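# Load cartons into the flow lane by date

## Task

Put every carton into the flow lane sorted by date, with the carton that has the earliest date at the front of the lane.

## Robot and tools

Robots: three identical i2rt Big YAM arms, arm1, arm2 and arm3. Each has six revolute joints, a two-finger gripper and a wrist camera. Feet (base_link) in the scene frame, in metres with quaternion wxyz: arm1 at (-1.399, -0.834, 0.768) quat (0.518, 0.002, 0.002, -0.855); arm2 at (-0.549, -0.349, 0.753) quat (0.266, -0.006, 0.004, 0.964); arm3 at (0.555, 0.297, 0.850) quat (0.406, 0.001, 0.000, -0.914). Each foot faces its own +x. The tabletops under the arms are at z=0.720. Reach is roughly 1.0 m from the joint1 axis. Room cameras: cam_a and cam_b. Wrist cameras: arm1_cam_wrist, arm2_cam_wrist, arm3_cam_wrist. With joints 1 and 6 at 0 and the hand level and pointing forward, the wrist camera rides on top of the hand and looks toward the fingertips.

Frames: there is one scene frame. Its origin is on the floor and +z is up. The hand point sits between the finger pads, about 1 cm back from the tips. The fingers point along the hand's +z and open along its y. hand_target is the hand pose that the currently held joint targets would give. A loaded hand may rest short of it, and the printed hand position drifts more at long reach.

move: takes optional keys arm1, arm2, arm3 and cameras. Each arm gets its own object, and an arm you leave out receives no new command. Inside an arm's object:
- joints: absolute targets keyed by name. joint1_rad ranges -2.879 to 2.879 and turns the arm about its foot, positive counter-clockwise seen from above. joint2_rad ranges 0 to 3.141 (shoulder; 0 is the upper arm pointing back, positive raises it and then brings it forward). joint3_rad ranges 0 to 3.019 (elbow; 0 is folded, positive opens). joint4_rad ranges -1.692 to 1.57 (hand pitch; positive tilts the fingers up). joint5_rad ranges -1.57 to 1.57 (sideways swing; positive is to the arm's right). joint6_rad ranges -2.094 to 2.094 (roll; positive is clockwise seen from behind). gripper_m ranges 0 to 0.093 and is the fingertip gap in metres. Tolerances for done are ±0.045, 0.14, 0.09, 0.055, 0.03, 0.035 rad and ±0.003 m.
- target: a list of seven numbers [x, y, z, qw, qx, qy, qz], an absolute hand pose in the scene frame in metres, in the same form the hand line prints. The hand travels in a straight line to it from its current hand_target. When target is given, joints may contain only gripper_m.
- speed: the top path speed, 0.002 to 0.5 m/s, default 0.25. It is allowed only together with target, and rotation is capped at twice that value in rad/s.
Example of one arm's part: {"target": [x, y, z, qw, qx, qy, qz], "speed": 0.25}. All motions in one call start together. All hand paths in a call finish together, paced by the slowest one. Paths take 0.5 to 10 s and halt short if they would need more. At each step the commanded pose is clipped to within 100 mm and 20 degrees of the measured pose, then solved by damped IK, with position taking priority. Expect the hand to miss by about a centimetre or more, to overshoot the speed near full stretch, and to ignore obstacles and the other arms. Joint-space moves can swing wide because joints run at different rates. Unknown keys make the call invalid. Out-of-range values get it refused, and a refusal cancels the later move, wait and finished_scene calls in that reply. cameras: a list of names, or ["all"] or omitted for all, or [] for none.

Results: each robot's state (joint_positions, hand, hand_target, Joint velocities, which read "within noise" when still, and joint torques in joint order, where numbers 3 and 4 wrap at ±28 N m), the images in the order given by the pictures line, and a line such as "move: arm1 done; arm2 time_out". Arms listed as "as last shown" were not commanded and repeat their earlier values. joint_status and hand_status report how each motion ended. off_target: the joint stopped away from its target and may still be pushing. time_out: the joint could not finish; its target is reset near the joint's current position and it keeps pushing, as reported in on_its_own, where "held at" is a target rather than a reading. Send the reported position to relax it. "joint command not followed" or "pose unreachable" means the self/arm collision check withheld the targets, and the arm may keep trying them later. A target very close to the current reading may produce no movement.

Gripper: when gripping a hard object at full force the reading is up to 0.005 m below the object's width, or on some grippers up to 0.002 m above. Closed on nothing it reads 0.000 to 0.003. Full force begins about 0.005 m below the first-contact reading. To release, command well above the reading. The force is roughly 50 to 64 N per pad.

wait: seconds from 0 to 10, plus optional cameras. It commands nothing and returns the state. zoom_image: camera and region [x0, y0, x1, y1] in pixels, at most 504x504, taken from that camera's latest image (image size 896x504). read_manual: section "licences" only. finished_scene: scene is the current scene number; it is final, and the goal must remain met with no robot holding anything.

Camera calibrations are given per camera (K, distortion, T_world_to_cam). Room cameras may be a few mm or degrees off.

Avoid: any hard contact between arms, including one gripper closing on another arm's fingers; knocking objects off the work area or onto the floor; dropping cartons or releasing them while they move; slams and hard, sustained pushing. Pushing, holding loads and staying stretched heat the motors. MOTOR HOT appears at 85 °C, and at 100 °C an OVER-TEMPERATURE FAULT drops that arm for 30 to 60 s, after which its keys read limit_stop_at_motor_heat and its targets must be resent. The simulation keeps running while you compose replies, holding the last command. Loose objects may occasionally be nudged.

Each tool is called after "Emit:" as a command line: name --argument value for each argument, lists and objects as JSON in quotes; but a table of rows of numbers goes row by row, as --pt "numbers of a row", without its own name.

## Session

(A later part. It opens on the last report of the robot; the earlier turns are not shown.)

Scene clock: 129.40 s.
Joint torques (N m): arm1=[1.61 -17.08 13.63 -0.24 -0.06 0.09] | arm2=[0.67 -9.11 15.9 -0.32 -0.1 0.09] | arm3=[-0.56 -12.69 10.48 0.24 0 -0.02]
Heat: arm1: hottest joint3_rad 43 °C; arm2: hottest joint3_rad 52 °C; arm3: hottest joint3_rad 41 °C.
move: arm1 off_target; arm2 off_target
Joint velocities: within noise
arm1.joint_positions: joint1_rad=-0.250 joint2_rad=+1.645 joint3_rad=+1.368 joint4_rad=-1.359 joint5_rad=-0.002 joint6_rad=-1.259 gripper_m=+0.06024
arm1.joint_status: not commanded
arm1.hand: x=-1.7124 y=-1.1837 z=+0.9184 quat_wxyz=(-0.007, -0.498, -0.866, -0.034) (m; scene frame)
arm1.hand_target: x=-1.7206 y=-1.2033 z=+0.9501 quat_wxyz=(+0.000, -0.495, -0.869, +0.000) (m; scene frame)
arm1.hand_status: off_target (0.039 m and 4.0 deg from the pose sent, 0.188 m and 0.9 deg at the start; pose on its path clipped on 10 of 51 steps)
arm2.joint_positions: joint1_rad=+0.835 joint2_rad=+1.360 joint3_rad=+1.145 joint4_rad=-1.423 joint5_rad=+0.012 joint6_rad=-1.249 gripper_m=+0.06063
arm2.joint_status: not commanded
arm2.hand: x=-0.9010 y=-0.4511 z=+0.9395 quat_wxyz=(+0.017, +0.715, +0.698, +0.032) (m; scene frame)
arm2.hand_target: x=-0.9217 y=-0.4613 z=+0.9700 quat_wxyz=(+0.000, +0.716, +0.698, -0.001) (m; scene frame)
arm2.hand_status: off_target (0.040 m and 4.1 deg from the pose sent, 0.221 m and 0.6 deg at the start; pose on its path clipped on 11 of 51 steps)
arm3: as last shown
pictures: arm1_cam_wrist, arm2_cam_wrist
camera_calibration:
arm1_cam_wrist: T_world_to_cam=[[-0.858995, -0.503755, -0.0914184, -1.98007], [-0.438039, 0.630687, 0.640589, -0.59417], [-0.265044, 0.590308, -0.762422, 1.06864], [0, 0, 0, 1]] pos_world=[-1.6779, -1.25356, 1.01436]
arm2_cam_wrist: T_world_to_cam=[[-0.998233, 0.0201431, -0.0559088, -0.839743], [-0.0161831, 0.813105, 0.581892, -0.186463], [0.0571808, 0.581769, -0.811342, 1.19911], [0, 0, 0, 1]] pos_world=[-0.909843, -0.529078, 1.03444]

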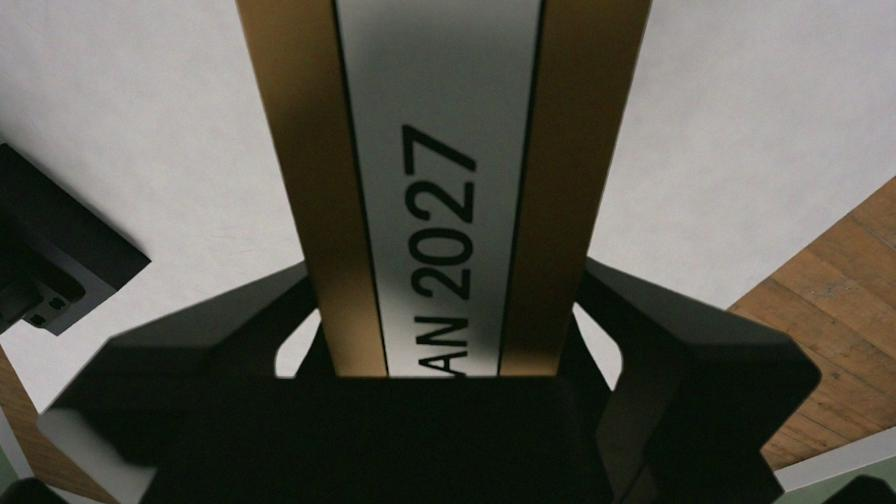

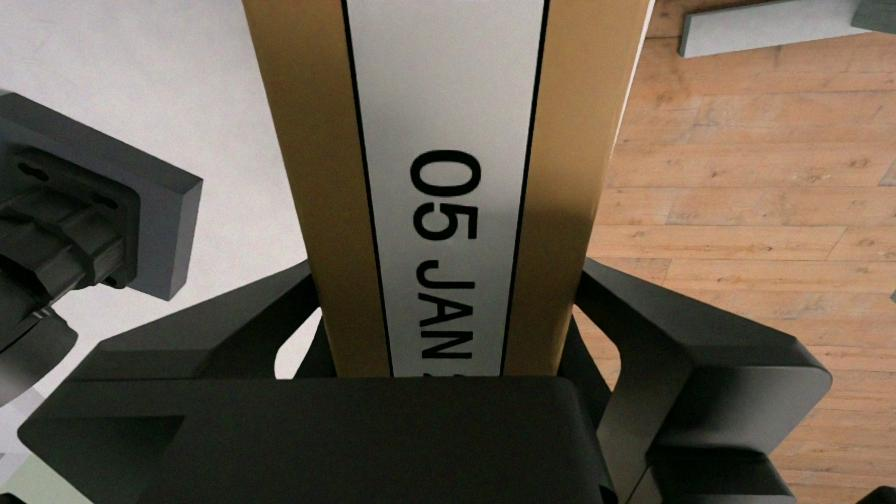

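Emit:
move --arm1 '{"joints": {"joint1_rad": 2.75, "joint2_rad": 2.072, "joint3_rad": 2.114, "joint4_rad": -1.613, "joint5_rad": 0, "joint6_rad": -0.873}}' --arm2 '{"joints": {"joint1_rad": -1.406, "joint2_rad": 1.278, "joint3_rad": 1.0935, "joint4_rad": -1.387, "joint5_rad": 0, "joint6_rad": 1.197}}' --cameras '[]'

Emit:
move --arm1 '{"target": [-0.905, -0.42, 0.80, 0, -0.7071, 0.7071, 0], "speed": 0.25}' --arm2 '{"target": [-0.004, 0.0185, 0.915, 0, 0, 1, 0], "speed": 0.3}' --cameras '[]'

Emit:
move --arm1 '{"target": [-0.905, -0.42, 0.774, 0, -0.7071, 0.7071, 0], "speed": 0.1}' --arm2 '{"target": [-0.004, 0.0185, 0.777, 0, 0, 1, 0], "speed": 0.2}' --cameras '["arm2_cam_wrist"]'

Emit:
move --arm1 '{"joints": {"gripper_m": 0.093}}' --arm2 '{"joints": {"gripper_m": 0.093}}' --cameras '[]'

Emit:
move --arm1 '{"target": [-0.905, -0.42, 0.95, 0, -0.7071, 0.7071, 0], "speed": 0.35}' --arm2 '{"target": [-0.004, 0.0185, 0.90, 0, 0, 1, 0], "speed": 0.3}' --cameras '[]'

Emit:
move --arm1 '{"joints": {"joint1_rad": -0.3, "joint2_rad": 1.5, "joint3_rad": 1.5, "joint4_rad": -1.5, "joint5_rad": 0, "joint6_rad": 0}}' --arm2 '{"target": [-0.23, 0, 0.92, 0, 0, 1, 0], "speed": 0.4}' --arm3 '{"target": [0.12, 0.055, 0.95, 0, -1, 0, 0], "speed": 0.3}' --cameras '["cam_a"]'

Emit:
move --arm2 '{"joints": {"joint1_rad": 2.186, "joint2_rad": 1.541, "joint3_rad": 1.37, "joint4_rad": -1.4, "joint5_rad": 0, "joint6_rad": -0.831}}' --arm3 '{"target": [-0.034, 0.021, 0.90, 0, -1, 0, 0], "speed": 0.3}' --cameras '["arm3_cam_wrist", "arm2_cam_wrist"]'

Scene clock: 144.97 s.
Joint torques (N m): arm1=[0.62 -28.81 10.3 -0.44 -0.04 0.06] | arm2=[-0.44 -9.29 9.37 -0.03 0.01 0.09] | arm3=[-0.32 -12.63 10.51 0.18 -0.01 -0.03]
Heat: arm1: hottest joint3_rad 47 °C; arm2: hottest joint3_rad 56 °C; arm3: hottest joint3_rad 41 °C.
move: arm1 done; arm2 done
Joint velocities: within noise
arm1.joint_positions: joint1_rad=+2.758 joint2_rad=+2.130 joint3_rad=+2.092 joint4_rad=-1.600 joint5_rad=+0.000 joint6_rad=-0.876 gripper_m=+0.06022
arm1.joint_status: all done
arm1.hand: x=-0.9073 y=-0.4164 z=+0.9268 quat_wxyz=(+0.031, +0.711, -0.703, -0.004) (m; scene frame)
arm1.hand_target: x=-0.9047 y=-0.4209 z=+0.9711 quat_wxyz=(-0.003, +0.707, -0.707, -0.001) (m; scene frame)
arm1.hand_status: not commanded
arm2.joint_positions: joint1_rad=-1.401 joint2_rad=+1.293 joint3_rad=+1.097 joint4_rad=-1.381 joint5_rad=+0.001 joint6_rad=+1.187 gripper_m=+0.06071
arm2.joint_status: all done
arm2.hand: x=-0.4210 y=-0.0146 z=+0.9438 quat_wxyz=(-0.004, +0.007, -1.000, +0.008) (m; scene frame)
arm2.hand_target: x=-0.4209 y=-0.0186 z=+0.9471 quat_wxyz=(-0.004, -0.001, -1.000, +0.006) (m; scene frame)
arm2.hand_status: not commanded
arm3: as last shown
pictures: none
No camera images: "cameras" was empty.

Scene clock: 147.57 s.
Joint torques (N m): arm1=[0.5 -25.7 8.87 0.32 0.04 0.07] | arm2=[-0.09 -20.6 16.46 -0.32 -0.06 -0.13] | arm3=[-0.62 -12.63 10.48 0.24 -0.01 -0.02]
Heat: arm1: hottest joint3_rad 47 °C; arm2: hottest joint3_rad 56 °C; arm3: hottest joint3_rad 41 °C.
move: arm1 off_target; arm2 off_target
Joint velocities: within noise
arm1.joint_positions: joint1_rad=+2.758 joint2_rad=+2.182 joint3_rad=+1.783 joint4_rad=-1.226 joint5_rad=+0.001 joint6_rad=-0.876 gripper_m=+0.06022
arm1.joint_status: not commanded
arm1.hand: x=-0.9159 y=-0.4238 z=+0.7785 quat_wxyz=(+0.024, +0.711, -0.703, -0.003) (m; scene frame)
arm1.hand_target: x=-0.9054 y=-0.4203 z=+0.8001 quat_wxyz=(+0.000, +0.707, -0.707, +0.000) (m; scene frame)
arm1.hand_status: off_target (0.024 m and 2.9 deg from the pose sent, 0.127 m and 3.6 deg at the start)
arm2.joint_positions: joint1_rad=-2.018 joint2_rad=+2.104 joint3_rad=+1.979 joint4_rad=-1.521 joint5_rad=-0.013 joint6_rad=+0.598 gripper_m=+0.06071
arm2.joint_status: not commanded
arm2.hand: x=-0.0227 y=+0.0033 z=+0.8831 quat_wxyz=(+0.030, -0.007, -0.999, +0.021) (m; scene frame)
arm2.hand_target: x=-0.0064 y=+0.0169 z=+0.9154 quat_wxyz=(-0.001, +0.000, -1.000, +0.000) (m; scene frame)
arm2.hand_status: off_target (0.040 m and 4.3 deg from the pose sent, 0.419 m and 1.4 deg at the start)
arm3.joint_positions: joint1_rad=-0.207 joint2_rad=+1.277 joint3_rad=+0.958 joint4_rad=-1.256 joint5_rad=+0.002 joint6_rad=+0.629 gripper_m=+0.09309
arm3.joint_status: not commanded
arm3.hand: x=+0.2797 y=+0.0986 z=+0.9967 quat_wxyz=(+0.002, -1.000, +0.000, -0.002) (m; scene frame)
arm3.hand_target: x=+0.2793 y=+0.1010 z=+0.9993 quat_wxyz=(+0.000, -1.000, +0.000, -0.001) (m; scene frame)
arm3.hand_status: not commanded
pictures: none
No camera images: "cameras" was empty.

Scene clock: 149.00 s.
Joint torques (N m): arm1=[0.38 -23.47 8.08 0.53 0.17 0.08] | arm2=[0.09 -21.6 9.21 0.64 -0.1 -0.07] | arm3=[-0.26 -12.69 10.52 0.21 0 -0.02]
Heat: arm1: hottest joint3_rad 47 °C; arm2: hottest joint3_rad 56 °C; arm3: hottest joint3_rad 41 °C.
move: arm1 done; arm2 done
Joint velocities: within noise
arm1.joint_positions: joint1_rad=+2.758 joint2_rad=+2.182 joint3_rad=+1.769 joint4_rad=-1.179 joint5_rad=-0.002 joint6_rad=-0.876 gripper_m=+0.06021
arm1.joint_status: not commanded
arm1.hand: x=-0.9116 y=-0.4195 z=+0.7733 quat_wxyz=(+0.008, +0.711, -0.703, -0.003) (m; scene frame)
arm1.hand_target: x=-0.9050 y=-0.4201 z=+0.7741 quat_wxyz=(+0.000, +0.707, -0.707, +0.000) (m; scene frame)
arm1.hand_status: done (0.007 m and 1.1 deg from the pose sent, 0.012 m and 2.9 deg at the start)
arm2.joint_positions: joint1_rad=-2.017 joint2_rad=+2.197 joint3_rad=+1.850 joint4_rad=-1.236 joint5_rad=-0.013 joint6_rad=+0.598 gripper_m=+0.06071
arm2.joint_status: not commanded
arm2.hand: x=-0.0039 y=+0.0143 z=+0.7754 quat_wxyz=(+0.004, -0.006, -1.000, +0.004) (m; scene frame)
arm2.hand_target: x=-0.0041 y=+0.0184 z=+0.7769 quat_wxyz=(+0.000, +0.000, -1.000, +0.000) (m; scene frame)
arm2.hand_status: done (0.005 m and 1.0 deg from the pose sent, 0.109 m and 4.3 deg at the start)
arm3: as last shown
pictures: arm2_cam_wrist
camera_calibration:
arm2_cam_wrist: T_world_to_cam=[[-0.00801706, -0.99976, 0.0203963, -0.00350766], [-0.819789, 0.018251, 0.572375, -0.439196], [-0.57261, -0.0121319, -0.819738, 0.756483], [0, 0, 0, 1]] pos_world=[0.0730936, 0.0136865, 0.871574]

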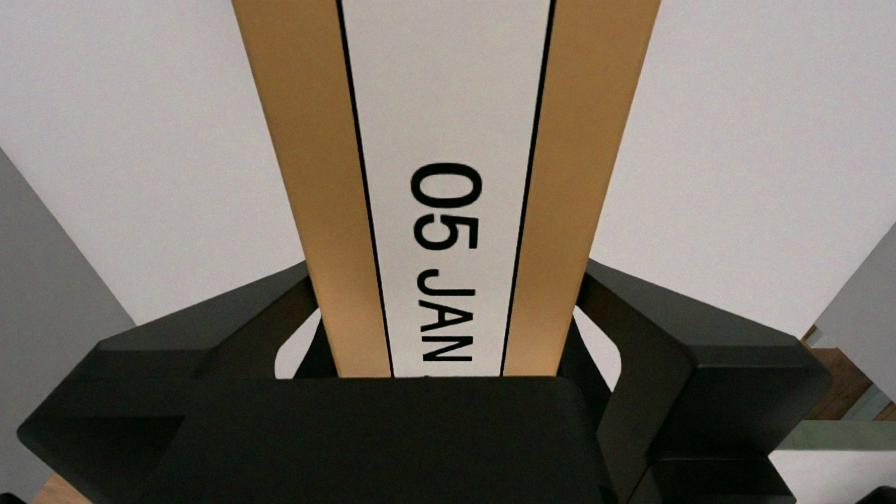

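Scene clock: 149.63 s.
Joint torques (N m): arm1=[0.5 -22.89 8.16 0.49 0.06 0.08] | arm2=[0.15 -22.48 9.36 0.62 -0.03 -0.08] | arm3=[-0.38 -12.75 10.54 0.24 0.01 -0.03]
Heat: arm1: hottest joint3_rad 46 °C; arm2: hottest joint3_rad 56 °C; arm3: hottest joint3_rad 41 °C.
move: arm1 done; arm2 done
Joint velocities: within noise
arm1.joint_positions: joint1_rad=+2.758 joint2_rad=+2.182 joint3_rad=+1.769 joint4_rad=-1.177 joint5_rad=+0.001 joint6_rad=-0.876 gripper_m=+0.09283
arm1.joint_status: all done
arm1.hand: x=-0.9112 y=-0.4196 z=+0.7733 quat_wxyz=(+0.007, +0.711, -0.703, -0.002) (m; scene frame)
arm1.hand_target: x=-0.9051 y=-0.4200 z=+0.7741 quat_wxyz=(+0.000, +0.707, -0.707, +0.000) (m; scene frame)
arm1.hand_status: not commanded
arm2.joint_positions: joint1_rad=-2.017 joint2_rad=+2.193 joint3_rad=+1.850 joint4_rad=-1.235 joint5_rad=-0.013 joint6_rad=+0.598 gripper_m=+0.09285
arm2.joint_status: all done
arm2.hand: x=-0.0033 y=+0.0147 z=+0.7783 quat_wxyz=(+0.002, -0.006, -1.000, +0.002) (m; scene frame)
arm2.hand_target: x=-0.0040 y=+0.0185 z=+0.7771 quat_wxyz=(+0.000, +0.000, -1.000, +0.000) (m; scene frame)
arm2.hand_status: not commanded
arm3: as last shown
pictures: none
No camera images: "cameras" was empty.

Scene clock: 151.40 s.
Joint torques (N m): arm1=[0.56 -22.95 12.98 -0.32 -0.04 0.08] | arm2=[-0.09 -18.55 14.16 -0.14 -0.03 -0.11] | arm3=[-0.44 -12.51 10.51 0.24 -0.01 -0.02]
Heat: arm1: hottest joint3_rad 47 °C; arm2: hottest joint3_rad 55 °C; arm3: hottest joint3_rad 41 °C.
move: arm1 off_target; arm2 off_target
Joint velocities: within noise
arm1.joint_positions: joint1_rad=+2.758 joint2_rad=+2.067 joint3_rad=+2.002 joint4_rad=-1.552 joint5_rad=+0.003 joint6_rad=-0.876 gripper_m=+0.09294
arm1.joint_status: not commanded
arm1.hand: x=-0.9174 y=-0.4260 z=+0.9317 quat_wxyz=(+0.020, +0.711, -0.703, -0.002) (m; scene frame)
arm1.hand_target: x=-0.9058 y=-0.4207 z=+0.9502 quat_wxyz=(-0.001, +0.707, -0.707, +0.000) (m; scene frame)
arm1.hand_status: off_target (0.023 m and 2.4 deg from the pose sent, 0.177 m and 1.1 deg at the start; pose on its path clipped on 9 of 53 steps)
arm2.joint_positions: joint1_rad=-2.017 joint2_rad=+2.088 joint3_rad=+1.986 joint4_rad=-1.489 joint5_rad=-0.013 joint6_rad=+0.598 gripper_m=+0.09294
arm2.joint_status: not commanded
arm2.hand: x=-0.0149 y=+0.0091 z=+0.8955 quat_wxyz=(+0.007, -0.007, -1.000, +0.006) (m; scene frame)
arm2.hand_target: x=-0.0046 y=+0.0181 z=+0.8998 quat_wxyz=(-0.001, +0.000, -1.000, +0.000) (m; scene frame)
arm2.hand_status: off_target (0.015 m and 1.3 deg from the pose sent, 0.122 m and 0.8 deg at the start)
arm3: as last shown
pictures: none
No camera images: "cameras" was empty.

Scene clock: 154.07 s.
Joint torques (N m): arm1=[-0.03 -16.21 8.95 0.03 -0.01 0.11] | arm2=[-0.09 -12.98 8.25 0.72 0.11 0.1] | arm3=[-0.5 -17.9 13.82 0.27 0.04 -0.03]
Heat: arm1: hottest joint3_rad 46 °C; arm2: hottest joint3_rad 55 °C; arm3: hottest joint3_rad 42 °C.
move: arm1 done; arm2 done; arm3 off_target
Joint velocities: within noise
arm1.joint_positions: joint1_rad=-0.293 joint2_rad=+1.517 joint3_rad=+1.499 joint4_rad=-1.494 joint5_rad=+0.001 joint6_rad=-0.007 gripper_m=+0.09301
arm1.joint_status: all done
arm1.hand: x=-1.7251 y=-1.1677 z=+1.0248 quat_wxyz=(-0.009, -0.920, -0.391, +0.025) (m; scene frame)
arm1.hand_target: x=-1.7249 y=-1.1633 z=+1.0327 quat_wxyz=(-0.012, -0.923, -0.385, +0.030) (m; scene frame)
arm1.hand_status: not commanded
arm2.joint_positions: joint1_rad=-1.782 joint2_rad=+1.598 joint3_rad=+1.374 joint4_rad=-1.333 joint5_rad=-0.017 joint6_rad=+0.810 gripper_m=+0.09294
arm2.joint_status: not commanded
arm2.hand: x=-0.2275 y=+0.0026 z=+0.9285 quat_wxyz=(-0.003, +0.005, -1.000, -0.005) (m; scene frame)
arm2.hand_target: x=-0.2300 y=+0.0000 z=+0.9202 quat_wxyz=(+0.000, +0.000, -1.000, +0.000) (m; scene frame)
arm2.hand_status: done (0.009 m and 0.9 deg from the pose sent, 0.217 m and 1.3 deg at the start)
arm3.joint_positions: joint1_rad=-0.318 joint2_rad=+1.694 joint3_rad=+1.277 joint4_rad=-1.167 joint5_rad=+0.002 joint6_rad=+0.519 gripper_m=+0.09309
arm3.joint_status: not commanded
arm3.hand: x=+0.1354 y=+0.0594 z=+0.9470 quat_wxyz=(+0.004, -1.000, +0.000, -0.006) (m; scene frame)
arm3.hand_target: x=+0.1204 y=+0.0553 z=+0.9501 quat_wxyz=(+0.000, -1.000, +0.000, +0.000) (m; scene frame)
arm3.hand_status: off_target (0.016 m and 0.8 deg from the pose sent, 0.172 m and 0.3 deg at the start)
pictures: cam_a

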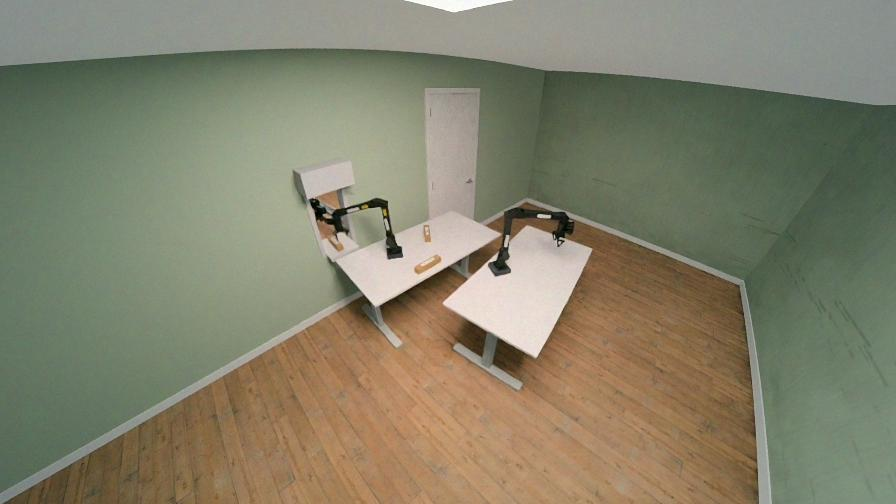

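Scene clock: 156.80 s.
Joint torques (N m): arm1=[0.03 -16.21 8.94 0.03 0.04 0.11] | arm2=[-0.03 -12.69 9.54 -0.06 -0.07 -0.11] | arm3=[-0.62 -25.35 14.31 0.02 0.01 -0.01]
Heat: arm1: hottest joint3_rad 46 °C; arm2: hottest joint3_rad 54 °C; arm3: hottest joint3_rad 42 °C.
move: arm2 done; arm3 off_target
Joint velocities: within noise
arm1: as last shown
arm2.joint_positions: joint1_rad=+2.186 joint2_rad=+1.545 joint3_rad=+1.374 joint4_rad=-1.391 joint5_rad=-0.001 joint6_rad=-0.821 gripper_m=+0.09307
arm2.joint_status: all done
arm2.hand: x=-0.5162 y=-0.8039 z=+0.9584 quat_wxyz=(+0.008, +0.331, +0.944, -0.007) (m; scene frame)
arm2.hand_target: x=-0.5165 y=-0.8002 z=+0.9587 quat_wxyz=(+0.006, +0.326, +0.945, -0.004) (m; scene frame)
arm2.hand_status: not commanded
arm3.joint_positions: joint1_rad=-0.391 joint2_rad=+2.114 joint3_rad=+1.799 joint4_rad=-1.254 joint5_rad=+0.002 joint6_rad=+0.449 gripper_m=+0.09309
arm3.joint_status: not commanded
arm3.hand: x=-0.0228 y=+0.0228 z=+0.9041 quat_wxyz=(+0.001, -1.000, +0.002, +0.000) (m; scene frame)
arm3.hand_target: x=-0.0336 y=+0.0212 z=+0.9000 quat_wxyz=(+0.000, -1.000, +0.000, +0.000) (m; scene frame)
arm3.hand_status: off_target (0.012 m and 0.2 deg from the pose sent, 0.180 m and 0.8 deg at the start)
pictures: arm2_cam_wrist, arm3_cam_wrist
camera_calibration:
arm2_cam_wrist: T_world_to_cam=[[-0.620665, -0.783783, 0.0214123, -0.972943], [-0.64827, 0.528333, 0.548279, -0.427494], [-0.441044, 0.326417, -0.836022, 0.958877], [0, 0, 0, 1]] pos_world=[-0.458097, -0.84971, 1.05686]
arm3_cam_wrist: T_world_to_cam=[[0.0187396, 0.999824, -0.000887201, -0.0205924], [0.80324, -0.0145266, 0.595478, -0.517906], [0.59536, -0.0118716, -0.803371, 0.863168], [0, 0, 0, 1]] pos_world=[-0.0975069, 0.0233126, 1.00183]

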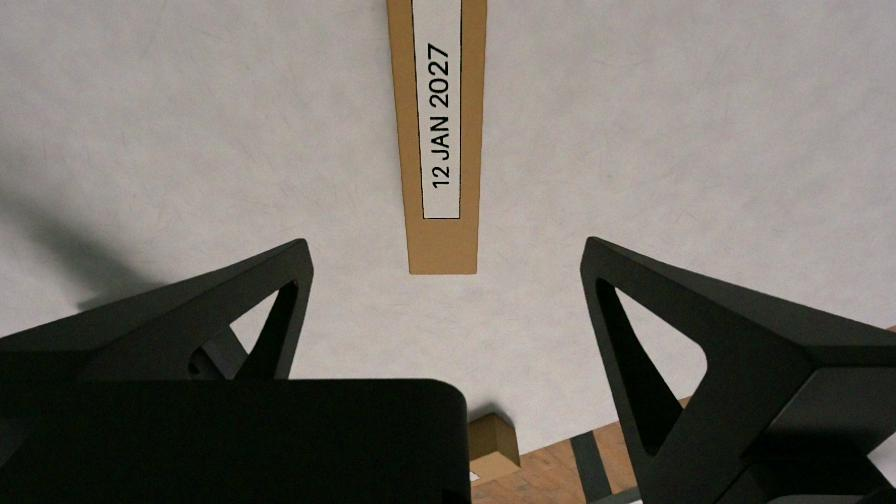

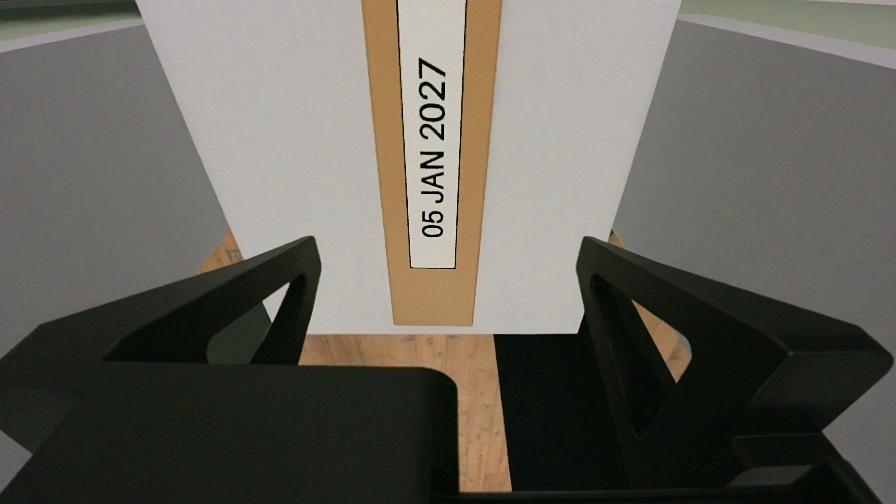

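Emit:
move --arm2 '{"target": [-0.510, -0.807, 0.742, 0, 0.3256, 0.9455, 0], "speed": 0.25}' --arm3 '{"target": [-0.034, 0.016, 0.782, 0, -1, 0, 0], "speed": 0.17}' --cameras '[]'

Emit:
move --arm2 '{"joints": {"gripper_m": 0.05}}' --arm3 '{"joints": {"gripper_m": 0.05}}' --cameras '[]'

Emit:
move --arm2 '{"target": [-0.510, -0.807, 0.97, 0, 0.3256, 0.9455, 0], "speed": 0.35}' --arm3 '{"target": [-0.034, 0.017, 0.95, 0, -1, 0, 0], "speed": 0.25}' --cameras '[]'

Emit:
move --arm2 '{"joints": {"joint1_rad": -1.406, "joint2_rad": 1.278, "joint3_rad": 1.0935, "joint4_rad": -1.387, "joint5_rad": 0, "joint6_rad": 1.197}}' --arm3 '{"target": [0.28, 0.10, 0.98, 0, -1, 0, 0], "speed": 0.35}' --cameras '["arm3_cam_wrist"]'

Scene clock: 178.37 s.
Joint torques (N m): arm1=[0.09 -16.09 8.96 0.03 0.04 0.11] | arm2=[0.62 -12.28 7.2 0.75 -0.01 0] | arm3=[0.15 -26.81 10.32 0.77 0.02 0.04]
Heat: arm1: hottest joint3_rad 44 °C; arm2: hottest joint3_rad 51 °C; arm3: hottest joint3_rad 45 °C.
move: arm2 done; arm3 off_target
Joint velocities: within noise
arm1: as last shown
arm2.joint_positions: joint1_rad=+2.189 joint2_rad=+1.794 joint3_rad=+1.089 joint4_rad=-0.868 joint5_rad=+0.006 joint6_rad=-0.821 gripper_m=+0.09307
arm2.joint_status: not commanded
arm2.hand: x=-0.5138 y=-0.8101 z=+0.7500 quat_wxyz=(+0.003, +0.329, +0.944, -0.004) (m; scene frame)
arm2.hand_target: x=-0.5101 y=-0.8069 z=+0.7421 quat_wxyz=(+0.000, +0.326, +0.946, +0.000) (m; scene frame)
arm2.hand_status: done (0.009 m and 0.7 deg from the pose sent, 0.217 m and 1.4 deg at the start)
arm3.joint_positions: joint1_rad=-0.391 joint2_rad=+2.258 joint3_rad=+1.752 joint4_rad=-1.051 joint5_rad=+0.002 joint6_rad=+0.449 gripper_m=+0.09309
arm3.joint_status: not commanded
arm3.hand: x=-0.0339 y=+0.0174 z=+0.7979 quat_wxyz=(-0.002, -1.000, +0.002, +0.005) (m; scene frame)
arm3.hand_target: x=-0.0335 y=+0.0162 z=+0.7822 quat_wxyz=(+0.000, -1.000, +0.000, +0.000) (m; scene frame)
arm3.hand_status: off_target (0.016 m and 0.7 deg from the pose sent, 0.123 m and 0.2 deg at the start)
pictures: none
No camera images: "cameras" was empty.

Scene clock: 179.00 s.
Joint torques (N m): arm1=[0.03 -16.15 8.95 0.02 0.04 0.11] | arm2=[0.44 -12.75 7.08 0.73 0.04 0] | arm3=[0.09 -26.81 10.25 0.65 0.13 0.02]
Heat: arm1: hottest joint3_rad 44 °C; arm2: hottest joint3_rad 51 °C; arm3: hottest joint3_rad 45 °C.
move: arm2 off_target; arm3 off_target
Joint velocities: within noise
arm1: as last shown
arm2.joint_positions: joint1_rad=+2.192 joint2_rad=+1.794 joint3_rad=+1.089 joint4_rad=-0.868 joint5_rad=+0.005 joint6_rad=-0.821 gripper_m=+0.06052
arm2.joint_status: gripper_m off_target (ended at +0.06055, target +0.05000)
arm2.hand: x=-0.5124 y=-0.8100 z=+0.7500 quat_wxyz=(+0.004, +0.328, +0.945, -0.004) (m; scene frame)
arm2.hand_target: x=-0.5101 y=-0.8068 z=+0.7421 quat_wxyz=(+0.000, +0.326, +0.945, +0.000) (m; scene frame)
arm2.hand_status: not commanded
arm3.joint_positions: joint1_rad=-0.390 joint2_rad=+2.258 joint3_rad=+1.752 joint4_rad=-1.049 joint5_rad=-0.001 joint6_rad=+0.449 gripper_m=+0.05832
arm3.joint_status: gripper_m off_target (ended at +0.05834, target +0.05000)
arm3.hand: x=-0.0341 y=+0.0164 z=+0.7979 quat_wxyz=(-0.004, -1.000, +0.002, +0.006) (m; scene frame)
arm3.hand_target: x=-0.0336 y=+0.0163 z=+0.7822 quat_wxyz=(+0.000, -1.000, +0.000, +0.000) (m; scene frame)
arm3.hand_status: not commanded
pictures: none
No camera images: "cameras" was empty.

Scene clock: 180.73 s.
Joint torques (N m): arm1=[0.09 -16.15 8.95 0.03 0.04 0.11] | arm2=[0.5 -12.1 15.62 -0.34 -0.03 0.03] | arm3=[-0.03 -29.39 15.82 -0.13 0.07 0.04]
Heat: arm1: hottest joint3_rad 44 °C; arm2: hottest joint3_rad 52 °C; arm3: hottest joint3_rad 45 °C.
move: arm2 off_target; arm3 off_target
Joint velocities: within noise
arm1: as last shown
arm2.joint_positions: joint1_rad=+2.194 joint2_rad=+1.556 joint3_rad=+1.342 joint4_rad=-1.433 joint5_rad=+0.006 joint6_rad=-0.821 gripper_m=+0.06052
arm2.joint_status: not commanded
arm2.hand: x=-0.5152 y=-0.7843 z=+0.9426 quat_wxyz=(-0.012, +0.327, +0.945, +0.029) (m; scene frame)
arm2.hand_target: x=-0.5102 y=-0.8049 z=+0.9701 quat_wxyz=(+0.000, +0.326, +0.945, +0.000) (m; scene frame)
arm2.hand_status: off_target (0.036 m and 3.6 deg from the pose sent, 0.220 m and 0.7 deg at the start; pose on its path clipped on 9 of 52 steps)
arm3.joint_positions: joint1_rad=-0.390 joint2_rad=+2.119 joint3_rad=+1.860 joint4_rad=-1.364 joint5_rad=+0.001 joint6_rad=+0.449 gripper_m=+0.05832
arm3.joint_status: not commanded
arm3.hand: x=-0.0174 y=+0.0248 z=+0.9236 quat_wxyz=(+0.012, -1.000, +0.001, -0.024) (m; scene frame)
arm3.hand_target: x=-0.0327 y=+0.0178 z=+0.9503 quat_wxyz=(+0.000, -1.000, +0.000, +0.000) (m; scene frame)
arm3.hand_status: off_target (0.032 m and 3.1 deg from the pose sent, 0.152 m and 0.8 deg at the start; pose on its path clipped on 7 of 52 steps)
pictures: none
No camera images: "cameras" was empty.

Scene clock: 183.47 s.
Joint torques (N m): arm1=[0.09 -16.09 8.95 0.03 0.04 0.11] | arm2=[-0.5 -9.82 9.14 -0.2 -0.03 0.08] | arm3=[0.97 -13.98 11.28 -0.09 0.16 0.15]
Heat: arm1: hottest joint3_rad 44 °C; arm2: hottest joint3_rad 51 °C; arm3: hottest joint3_rad 45 °C.
move: arm2 done; arm3 off_target
Joint velocities: within noise
arm1: as last shown
arm2.joint_positions: joint1_rad=-1.400 joint2_rad=+1.297 joint3_rad=+1.101 joint4_rad=-1.378 joint5_rad=+0.003 joint6_rad=+1.187 gripper_m=+0.06054
arm2.joint_status: all done
arm2.hand: x=-0.4203 y=-0.0126 z=+0.9435 quat_wxyz=(-0.005, +0.008, -1.000, +0.008) (m; scene frame)
arm2.hand_target: x=-0.4209 y=-0.0185 z=+0.9473 quat_wxyz=(-0.005, +0.000, -1.000, +0.006) (m; scene frame)
arm2.hand_status: not commanded
arm3.joint_positions: joint1_rad=-0.222 joint2_rad=+1.306 joint3_rad=+0.907 joint4_rad=-1.191 joint5_rad=-0.001 joint6_rad=+0.617 gripper_m=+0.05832
arm3.joint_status: not commanded
arm3.hand: x=+0.2800 y=+0.1044 z=+0.9690 quat_wxyz=(+0.005, -1.000, +0.001, -0.009) (m; scene frame)
arm3.hand_target: x=+0.2801 y=+0.1001 z=+0.9798 quat_wxyz=(+0.000, -1.000, +0.000, +0.000) (m; scene frame)
arm3.hand_status: off_target (0.012 m and 1.2 deg from the pose sent, 0.312 m and 3.1 deg at the start)
pictures: arm3_cam_wrist
camera_calibration:
arm3_cam_wrist: T_world_to_cam=[[0.0183561, 0.999797, 0.00830712, -0.116672], [0.791782, -0.0196094, 0.610489, -0.809328], [0.610528, -0.00462875, -0.791981, 0.719974], [0, 0, 0, 1]] pos_world=[0.203388, 0.104111, 1.06526]

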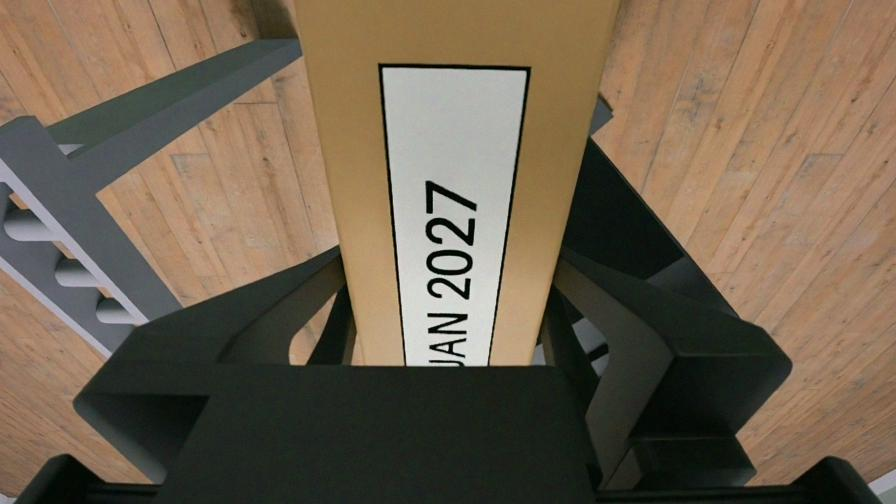

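Emit:
move --arm2 '{"target": [-0.004, 0.0185, 0.915, 0, 0, 1, 0], "speed": 0.3}' --arm3 '{"joints": {"joint1_rad": 1.163, "joint2_rad": 2.25, "joint3_rad": 2.1, "joint4_rad": -1.43, "joint5_rad": 0.11, "joint6_rad": 2.003}}' --cameras '[]'

Emit:
move --arm2 '{"target": [-0.004, 0.0185, 0.777, 0, 0, 1, 0], "speed": 0.2}' --arm3 '{"target": [0.829, -0.334, 0.81, 0, -0.99813, 0, 0.061], "speed": 0.2}' --cameras '["arm3_cam_wrist"]'

Emit:
move --arm2 '{"joints": {"gripper_m": 0.093}}' --arm3 '{"target": [0.829, -0.335, 0.767, 0, -0.99813, 0, 0.061], "speed": 0.08}' --cameras '["arm3_cam_wrist", "cam_b"]'

Scene clock: 191.77 s.
Joint torques (N m): arm1=[0.03 -16.09 8.94 0.03 0.03 0.11] | arm2=[-0.03 -20.31 16.08 -0.35 -0.08 -0.13] | arm3=[0.85 -33.32 15.34 -0.31 0.19 0.16]
Heat: arm1: hottest joint3_rad 43 °C; arm2: hottest joint3_rad 52 °C; arm3: hottest joint3_rad 45 °C.
move: arm2 off_target; arm3 done
Joint velocities: within noise
arm1: as last shown
arm2.joint_positions: joint1_rad=-2.018 joint2_rad=+2.100 joint3_rad=+1.987 joint4_rad=-1.521 joint5_rad=-0.012 joint6_rad=+0.598 gripper_m=+0.06054
arm2.joint_status: not commanded
arm2.hand: x=-0.0209 y=+0.0044 z=+0.8884 quat_wxyz=(+0.025, -0.007, -0.999, +0.019) (m; scene frame)
arm2.hand_target: x=-0.0059 y=+0.0173 z=+0.9153 quat_wxyz=(-0.001, +0.000, -1.000, +0.000) (m; scene frame)
arm2.hand_status: off_target (0.035 m and 3.7 deg from the pose sent, 0.418 m and 1.4 deg at the start)
arm3.joint_positions: joint1_rad=+1.156 joint2_rad=+2.276 joint3_rad=+2.046 joint4_rad=-1.418 joint5_rad=+0.109 joint6_rad=+1.995 gripper_m=+0.05832
arm3.joint_status: all done
arm3.hand: x=+0.8118 y=-0.3233 z=+0.8937 quat_wxyz=(+0.013, -0.998, -0.001, +0.065) (m; scene frame)
arm3.hand_target: x=+0.8227 y=-0.3363 z=+0.9311 quat_wxyz=(-0.019, -0.999, +0.002, +0.051) (m; scene frame)
arm3.hand_status: not commanded
pictures: none
No camera images: "cameras" was empty.

Scene clock: 193.33 s.
Joint torques (N m): arm1=[0.15 -16.21 8.96 0.03 0.03 0.11] | arm2=[0.15 -21.25 9.18 0.57 -0.12 -0.09] | arm3=[0.91 -33.61 11.58 0.21 0.25 0.15]
Heat: arm1: hottest joint3_rad 43 °C; arm2: hottest joint3_rad 52 °C; arm3: hottest joint3_rad 45 °C.
move: arm2 done; arm3 off_target
Joint velocities: within noise
arm1: as last shown
arm2.joint_positions: joint1_rad=-2.018 joint2_rad=+2.196 joint3_rad=+1.849 joint4_rad=-1.234 joint5_rad=-0.012 joint6_rad=+0.598 gripper_m=+0.06054
arm2.joint_status: not commanded
arm2.hand: x=-0.0033 y=+0.0141 z=+0.7760 quat_wxyz=(+0.003, -0.007, -1.000, +0.004) (m; scene frame)
arm2.hand_target: x=-0.0040 y=+0.0184 z=+0.7771 quat_wxyz=(+0.000, +0.000, -1.000, +0.000) (m; scene frame)
arm2.hand_status: done (0.005 m and 0.9 deg from the pose sent, 0.114 m and 3.7 deg at the start)
arm3.joint_positions: joint1_rad=+1.163 joint2_rad=+2.409 joint3_rad=+1.998 joint4_rad=-1.263 joint5_rad=+0.109 joint6_rad=+2.004 gripper_m=+0.05832
arm3.joint_status: not commanded
arm3.hand: x=+0.8169 y=-0.3235 z=+0.7876 quat_wxyz=(+0.024, -0.997, +0.000, +0.070) (m; scene frame)
arm3.hand_target: x=+0.8287 y=-0.3334 z=+0.8102 quat_wxyz=(+0.000, -0.998, +0.000, +0.061) (m; scene frame)
arm3.hand_status: off_target (0.028 m and 2.9 deg from the pose sent, 0.086 m and 1.6 deg at the start)
pictures: arm3_cam_wrist
camera_calibration:
arm3_cam_wrist: T_world_to_cam=[[0.0181736, 0.998911, 0.0429722, 0.275334], [0.878444, -0.0364783, 0.476451, -1.10281], [0.4775, 0.0290898, -0.87815, 0.434026], [0, 0, 0, 1]] pos_world=[0.75651, -0.327889, 0.894746]

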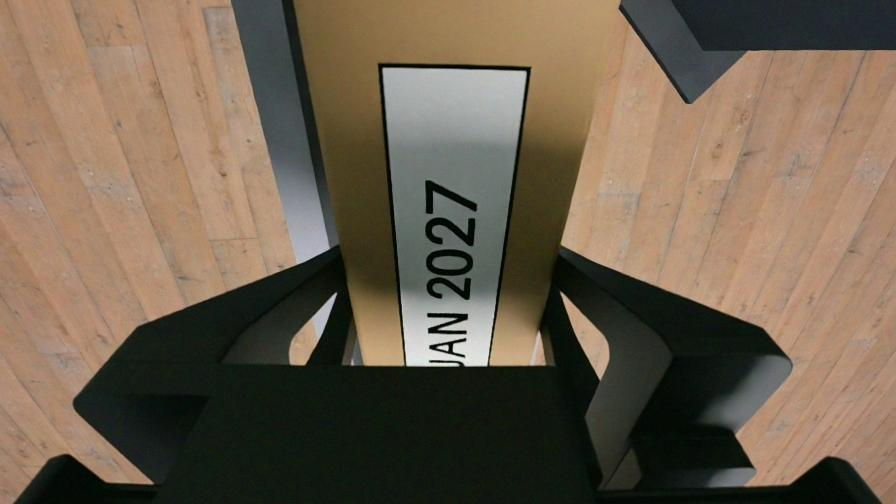

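Scene clock: 194.47 s.
Joint torques (N m): arm1=[0.03 -16.15 8.95 0.03 0.03 0.11] | arm2=[0.15 -21.48 9.25 0.58 -0.05 -0.09] | arm3=[0.62 -29.63 10.51 0.39 0.49 0.14]
Heat: arm1: hottest joint3_rad 43 °C; arm2: hottest joint3_rad 52 °C; arm3: hottest joint3_rad 45 °C.
move: arm2 done; arm3 off_target
Joint velocities: within noise
arm1.joint_positions: joint1_rad=-0.293 joint2_rad=+1.517 joint3_rad=+1.499 joint4_rad=-1.494 joint5_rad=+0.001 joint6_rad=-0.007 gripper_m=+0.09301
arm1.joint_status: not commanded
arm1.hand: x=-1.7251 y=-1.1677 z=+1.0248 quat_wxyz=(-0.009, -0.920, -0.391, +0.025) (m; scene frame)
arm1.hand_target: x=-1.7249 y=-1.1633 z=+1.0327 quat_wxyz=(-0.012, -0.923, -0.385, +0.030) (m; scene frame)
arm1.hand_status: not commanded
arm2.joint_positions: joint1_rad=-2.018 joint2_rad=+2.194 joint3_rad=+1.849 joint4_rad=-1.234 joint5_rad=-0.013 joint6_rad=+0.598 gripper_m=+0.09294
arm2.joint_status: all done
arm2.hand: x=-0.0032 y=+0.0144 z=+0.7776 quat_wxyz=(+0.002, -0.007, -1.000, +0.002) (m; scene frame)
arm2.hand_target: x=-0.0040 y=+0.0184 z=+0.7770 quat_wxyz=(+0.000, +0.000, -1.000, +0.000) (m; scene frame)
arm2.hand_status: not commanded
arm3.joint_positions: joint1_rad=+1.167 joint2_rad=+2.422 joint3_rad=+1.998 joint4_rad=-1.195 joint5_rad=+0.104 joint6_rad=+2.004 gripper_m=+0.05832
arm3.joint_status: not commanded
arm3.hand: x=+0.8265 y=-0.3345 z=+0.7777 quat_wxyz=(+0.000, -0.998, -0.001, +0.056) (m; scene frame)
arm3.hand_target: x=+0.8289 y=-0.3348 z=+0.7672 quat_wxyz=(+0.000, -0.998, +0.000, +0.061) (m; scene frame)
arm3.hand_status: off_target (0.011 m and 0.6 deg from the pose sent, 0.026 m and 2.9 deg at the start)
pictures: arm3_cam_wrist, cam_b
camera_calibration:
arm3_cam_wrist: T_world_to_cam=[[0.0135952, 0.9999, -0.00381022, 0.327137], [0.864873, -0.00984681, 0.501894, -1.10653], [0.501807, -0.0101187, -0.864921, 0.377549], [0, 0, 0, 1]] pos_world=[0.763106, -0.33418, 0.883159]

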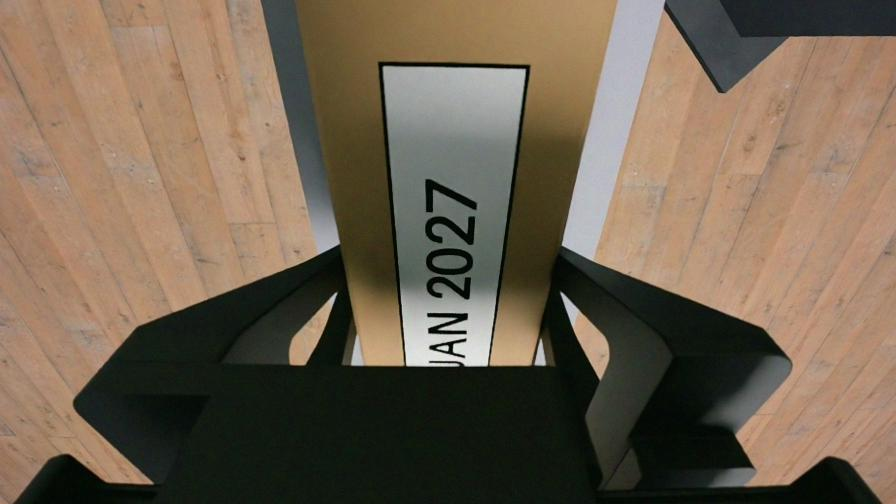

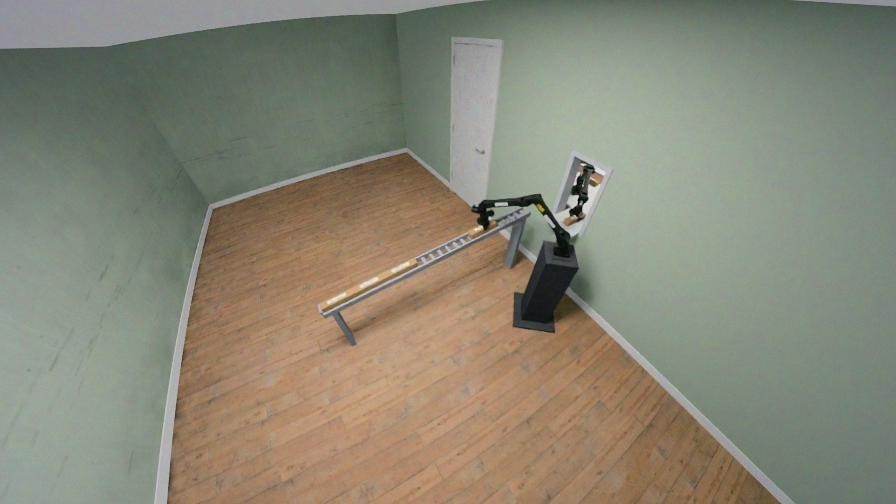

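Emit:
move --arm2 '{"target": [-0.004, 0.0185, 0.90, 0, 0, 1, 0], "speed": 0.3}' --arm3 '{"joints": {"gripper_m": 0.093}}' --cameras '[]'

Emit:
move --arm2 '{"target": [-0.23, 0, 0.92, 0, 0, 1, 0], "speed": 0.4}' --arm3 '{"target": [0.829, -0.332, 0.90, 0, -0.99813, 0, 0.061], "speed": 0.3}' --cameras '[]'

Emit:
move --arm2 '{"joints": {"joint1_rad": 0.807, "joint2_rad": 1.368, "joint3_rad": 1.187, "joint4_rad": -1.39, "joint5_rad": 0, "joint6_rad": -1.302}}' --arm3 '{"joints": {"joint1_rad": -0.2147, "joint2_rad": 1.269, "joint3_rad": 0.9586, "joint4_rad": -1.26, "joint5_rad": 0, "joint6_rad": 0.621}}' --cameras '[]'

Emit:
move --arm3 '{"target": [0.12, 0.055, 0.95, 0, -1, 0, 0], "speed": 0.3}' --cameras '["arm2_cam_wrist"]'

Emit:
move --arm3 '{"target": [-0.034, 0.018, 0.90, 0, -1, 0, 0], "speed": 0.3}' --cameras '["arm3_cam_wrist", "cam_b"]'

Scene clock: 202.47 s.
Joint torques (N m): arm1=[0.03 -16.21 8.95 0.06 0.04 0.11] | arm2=[-0.03 -19.02 13.97 -0.12 -0.05 -0.11] | arm3=[0.62 -29.74 10.55 0.43 0.28 0.14]
Heat: arm1: hottest joint3_rad 43 °C; arm2: hottest joint3_rad 52 °C; arm3: hottest joint3_rad 45 °C.
move: arm2 off_target; arm3 done
Joint velocities: within noise
arm1: as last shown
arm2.joint_positions: joint1_rad=-2.018 joint2_rad=+2.089 joint3_rad=+1.989 joint4_rad=-1.490 joint5_rad=-0.013 joint6_rad=+0.598 gripper_m=+0.09295
arm2.joint_status: not commanded
arm2.hand: x=-0.0140 y=+0.0093 z=+0.8959 quat_wxyz=(+0.007, -0.007, -1.000, +0.006) (m; scene frame)
arm2.hand_target: x=-0.0045 y=+0.0181 z=+0.8999 quat_wxyz=(-0.001, +0.000, -1.000, +0.000) (m; scene frame)
arm2.hand_status: off_target (0.014 m and 1.3 deg from the pose sent, 0.122 m and 0.8 deg at the start)
arm3.joint_positions: joint1_rad=+1.167 joint2_rad=+2.422 joint3_rad=+1.998 joint4_rad=-1.195 joint5_rad=+0.110 joint6_rad=+2.005 gripper_m=+0.09294
arm3.joint_status: all done
arm3.hand: x=+0.8255 y=-0.3350 z=+0.7778 quat_wxyz=(-0.001, -0.998, -0.001, +0.059) (m; scene frame)
arm3.hand_target: x=+0.8288 y=-0.3348 z=+0.7672 quat_wxyz=(+0.000, -0.998, +0.000, +0.061) (m; scene frame)
arm3.hand_status: not commanded
pictures: none
No camera images: "cameras" was empty.

Scene clock: 204.10 s.
Joint torques (N m): arm1=[0.03 -16.09 8.94 0.05 0.04 0.11] | arm2=[-0.15 -12.86 8.24 0.75 0.11 0.08] | arm3=[0.73 -28.51 13.53 -0.21 0.26 0.15]
Heat: arm1: hottest joint3_rad 43 °C; arm2: hottest joint3_rad 52 °C; arm3: hottest joint3_rad 44 °C.
move: arm2 done; arm3 done
Joint velocities: within noise
arm1: as last shown
arm2.joint_positions: joint1_rad=-1.781 joint2_rad=+1.597 joint3_rad=+1.374 joint4_rad=-1.333 joint5_rad=-0.017 joint6_rad=+0.809 gripper_m=+0.09295
arm2.joint_status: not commanded
arm2.hand: x=-0.2280 y=+0.0029 z=+0.9287 quat_wxyz=(-0.004, +0.006, -1.000, -0.005) (m; scene frame)
arm2.hand_target: x=-0.2301 y=+0.0000 z=+0.9201 quat_wxyz=(+0.000, +0.000, -1.000, +0.000) (m; scene frame)
arm2.hand_status: done (0.009 m and 1.0 deg from the pose sent, 0.217 m and 1.3 deg at the start)
arm3.joint_positions: joint1_rad=+1.167 joint2_rad=+2.273 joint3_rad=+2.070 joint4_rad=-1.417 joint5_rad=+0.110 joint6_rad=+2.005 gripper_m=+0.09294
arm3.joint_status: not commanded
arm3.hand: x=+0.8220 y=-0.3282 z=+0.9048 quat_wxyz=(-0.001, -0.998, -0.001, +0.059) (m; scene frame)
arm3.hand_target: x=+0.8289 y=-0.3318 z=+0.9001 quat_wxyz=(+0.000, -0.998, +0.000, +0.061) (m; scene frame)
arm3.hand_status: done (0.009 m and 0.2 deg from the pose sent, 0.122 m and 0.3 deg at the start)
pictures: none
No camera images: "cameras" was empty.

Scene clock: 206.40 s.
Joint torques (N m): arm1=[0.15 -16.09 8.94 0.05 0.03 0.11] | arm2=[0.26 -9.64 8.31 -0.12 -0.1 -0.12] | arm3=[-0.5 -12.51 10.45 0.2 0 -0.03]
Heat: arm1: hottest joint3_rad 43 °C; arm2: hottest joint3_rad 52 °C; arm3: hottest joint3_rad 44 °C.
move: arm2 done; arm3 done
Joint velocities: within noise
arm1: as last shown
arm2.joint_positions: joint1_rad=+0.802 joint2_rad=+1.371 joint3_rad=+1.206 joint4_rad=-1.381 joint5_rad=-0.001 joint6_rad=-1.291 gripper_m=+0.09306
arm2.joint_status: all done
arm2.hand: x=-0.9333 y=-0.4492 z=+0.9576 quat_wxyz=(+0.002, +0.713, +0.701, -0.012) (m; scene frame)
arm2.hand_target: x=-0.9246 y=-0.4488 z=+0.9513 quat_wxyz=(+0.007, +0.708, +0.707, -0.001) (m; scene frame)
arm2.hand_status: not commanded
arm3.joint_positions: joint1_rad=-0.207 joint2_rad=+1.277 joint3_rad=+0.958 joint4_rad=-1.256 joint5_rad=+0.002 joint6_rad=+0.630 gripper_m=+0.09295
arm3.joint_status: all done
arm3.hand: x=+0.2796 y=+0.0987 z=+0.9967 quat_wxyz=(+0.002, -1.000, +0.000, -0.002) (m; scene frame)
arm3.hand_target: x=+0.2793 y=+0.1010 z=+0.9992 quat_wxyz=(+0.000, -1.000, +0.000, -0.001) (m; scene frame)
arm3.hand_status: not commanded
pictures: none
No camera images: "cameras" was empty.

Scene clock: 207.93 s.
Joint torques (N m): arm1=[0.03 -16.15 8.94 0.03 0.04 0.11] | arm2=[0.38 -9.7 8.31 -0.12 -0.1 -0.12] | arm3=[-0.56 -17.96 13.78 0.23 0.03 -0.02]
Heat: arm1: hottest joint3_rad 43 °C; arm2: hottest joint3_rad 51 °C; arm3: hottest joint3_rad 44 °C.
move: arm3 off_target
Joint velocities: within noise
arm1, arm2: as last shown
arm3.joint_positions: joint1_rad=-0.318 joint2_rad=+1.694 joint3_rad=+1.277 joint4_rad=-1.166 joint5_rad=+0.002 joint6_rad=+0.519 gripper_m=+0.09295
arm3.joint_status: not commanded
arm3.hand: x=+0.1352 y=+0.0593 z=+0.9469 quat_wxyz=(+0.004, -1.000, +0.000, -0.005) (m; scene frame)
arm3.hand_target: x=+0.1205 y=+0.0553 z=+0.9500 quat_wxyz=(+0.000, -1.000, +0.000, +0.000) (m; scene frame)
arm3.hand_status: off_target (0.016 m and 0.8 deg from the pose sent, 0.172 m and 0.3 deg at the start)
pictures: arm2_cam_wrist
camera_calibration:
arm2_cam_wrist: T_world_to_cam=[[-0.999531, 0.0131358, 0.0276624, -0.955412], [0.0261786, 0.835208, 0.54931, -0.118399], [-0.0158882, 0.549777, -0.83516, 1.15475], [0, 0, 0, 1]] pos_world=[-0.933518, -0.523414, 1.05586]

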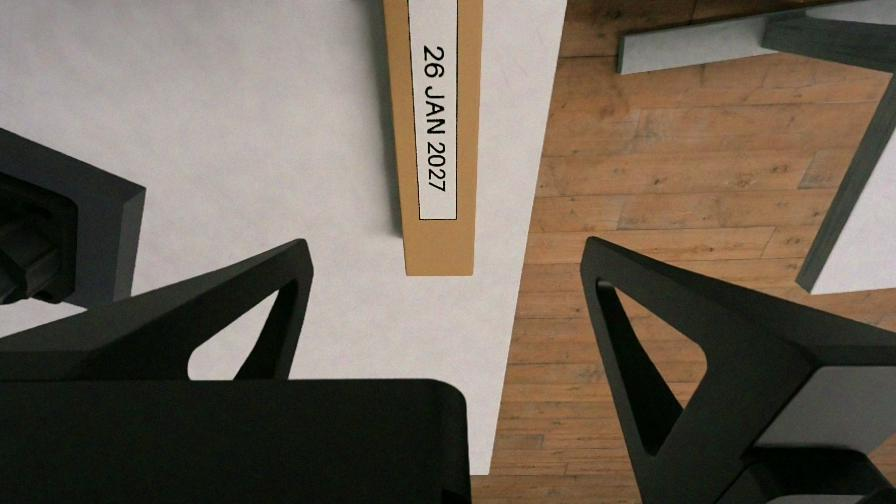

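Scene clock: 209.53 s.
Joint torques (N m): arm1=[0.03 -16.09 8.95 0.03 0.03 0.11] | arm2=[0.38 -9.64 8.32 -0.1 -0.1 -0.12] | arm3=[-0.56 -25.35 14.34 -0.01 -0.01 -0.02]
Heat: arm1: hottest joint3_rad 43 °C; arm2: hottest joint3_rad 51 °C; arm3: hottest joint3_rad 45 °C.
move: arm3 off_target
Joint velocities: within noise
arm1, arm2: as last shown
arm3.joint_positions: joint1_rad=-0.386 joint2_rad=+2.118 joint3_rad=+1.805 joint4_rad=-1.257 joint5_rad=+0.002 joint6_rad=+0.453 gripper_m=+0.09295
arm3.joint_status: not commanded
arm3.hand: x=-0.0228 y=+0.0195 z=+0.9042 quat_wxyz=(+0.001, -1.000, +0.002, +0.000) (m; scene frame)
arm3.hand_target: x=-0.0335 y=+0.0182 z=+0.9000 quat_wxyz=(+0.000, -1.000, +0.000, +0.000) (m; scene frame)
arm3.hand_status: off_target (0.012 m and 0.2 deg from the pose sent, 0.180 m and 0.8 deg at the start)
pictures: arm3_cam_wrist, cam_b
camera_calibration:
arm3_cam_wrist: T_world_to_cam=[[0.0187755, 0.999823, -0.00111299, -0.0171631], [0.803406, -0.0144244, 0.595256, -0.517776], [0.595135, -0.0120704, -0.803535, 0.863356], [0, 0, 0, 1]] pos_world=[-0.0975068, 0.0201125, 1.00193]

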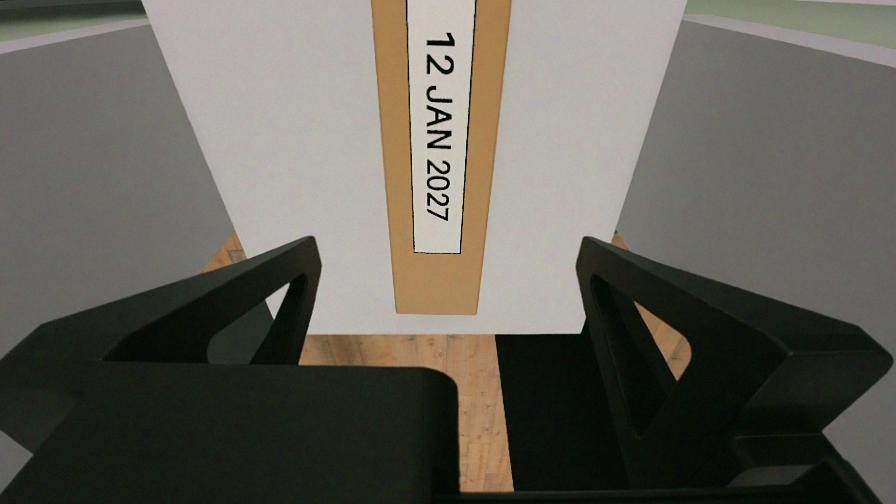

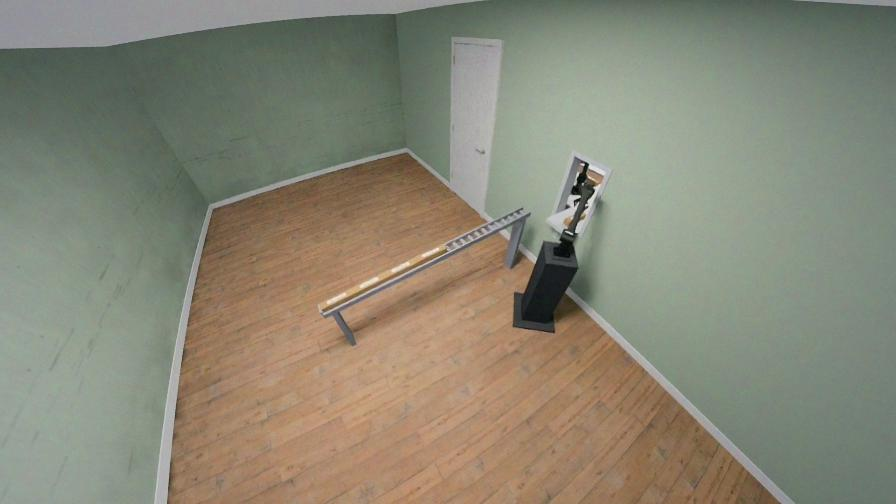

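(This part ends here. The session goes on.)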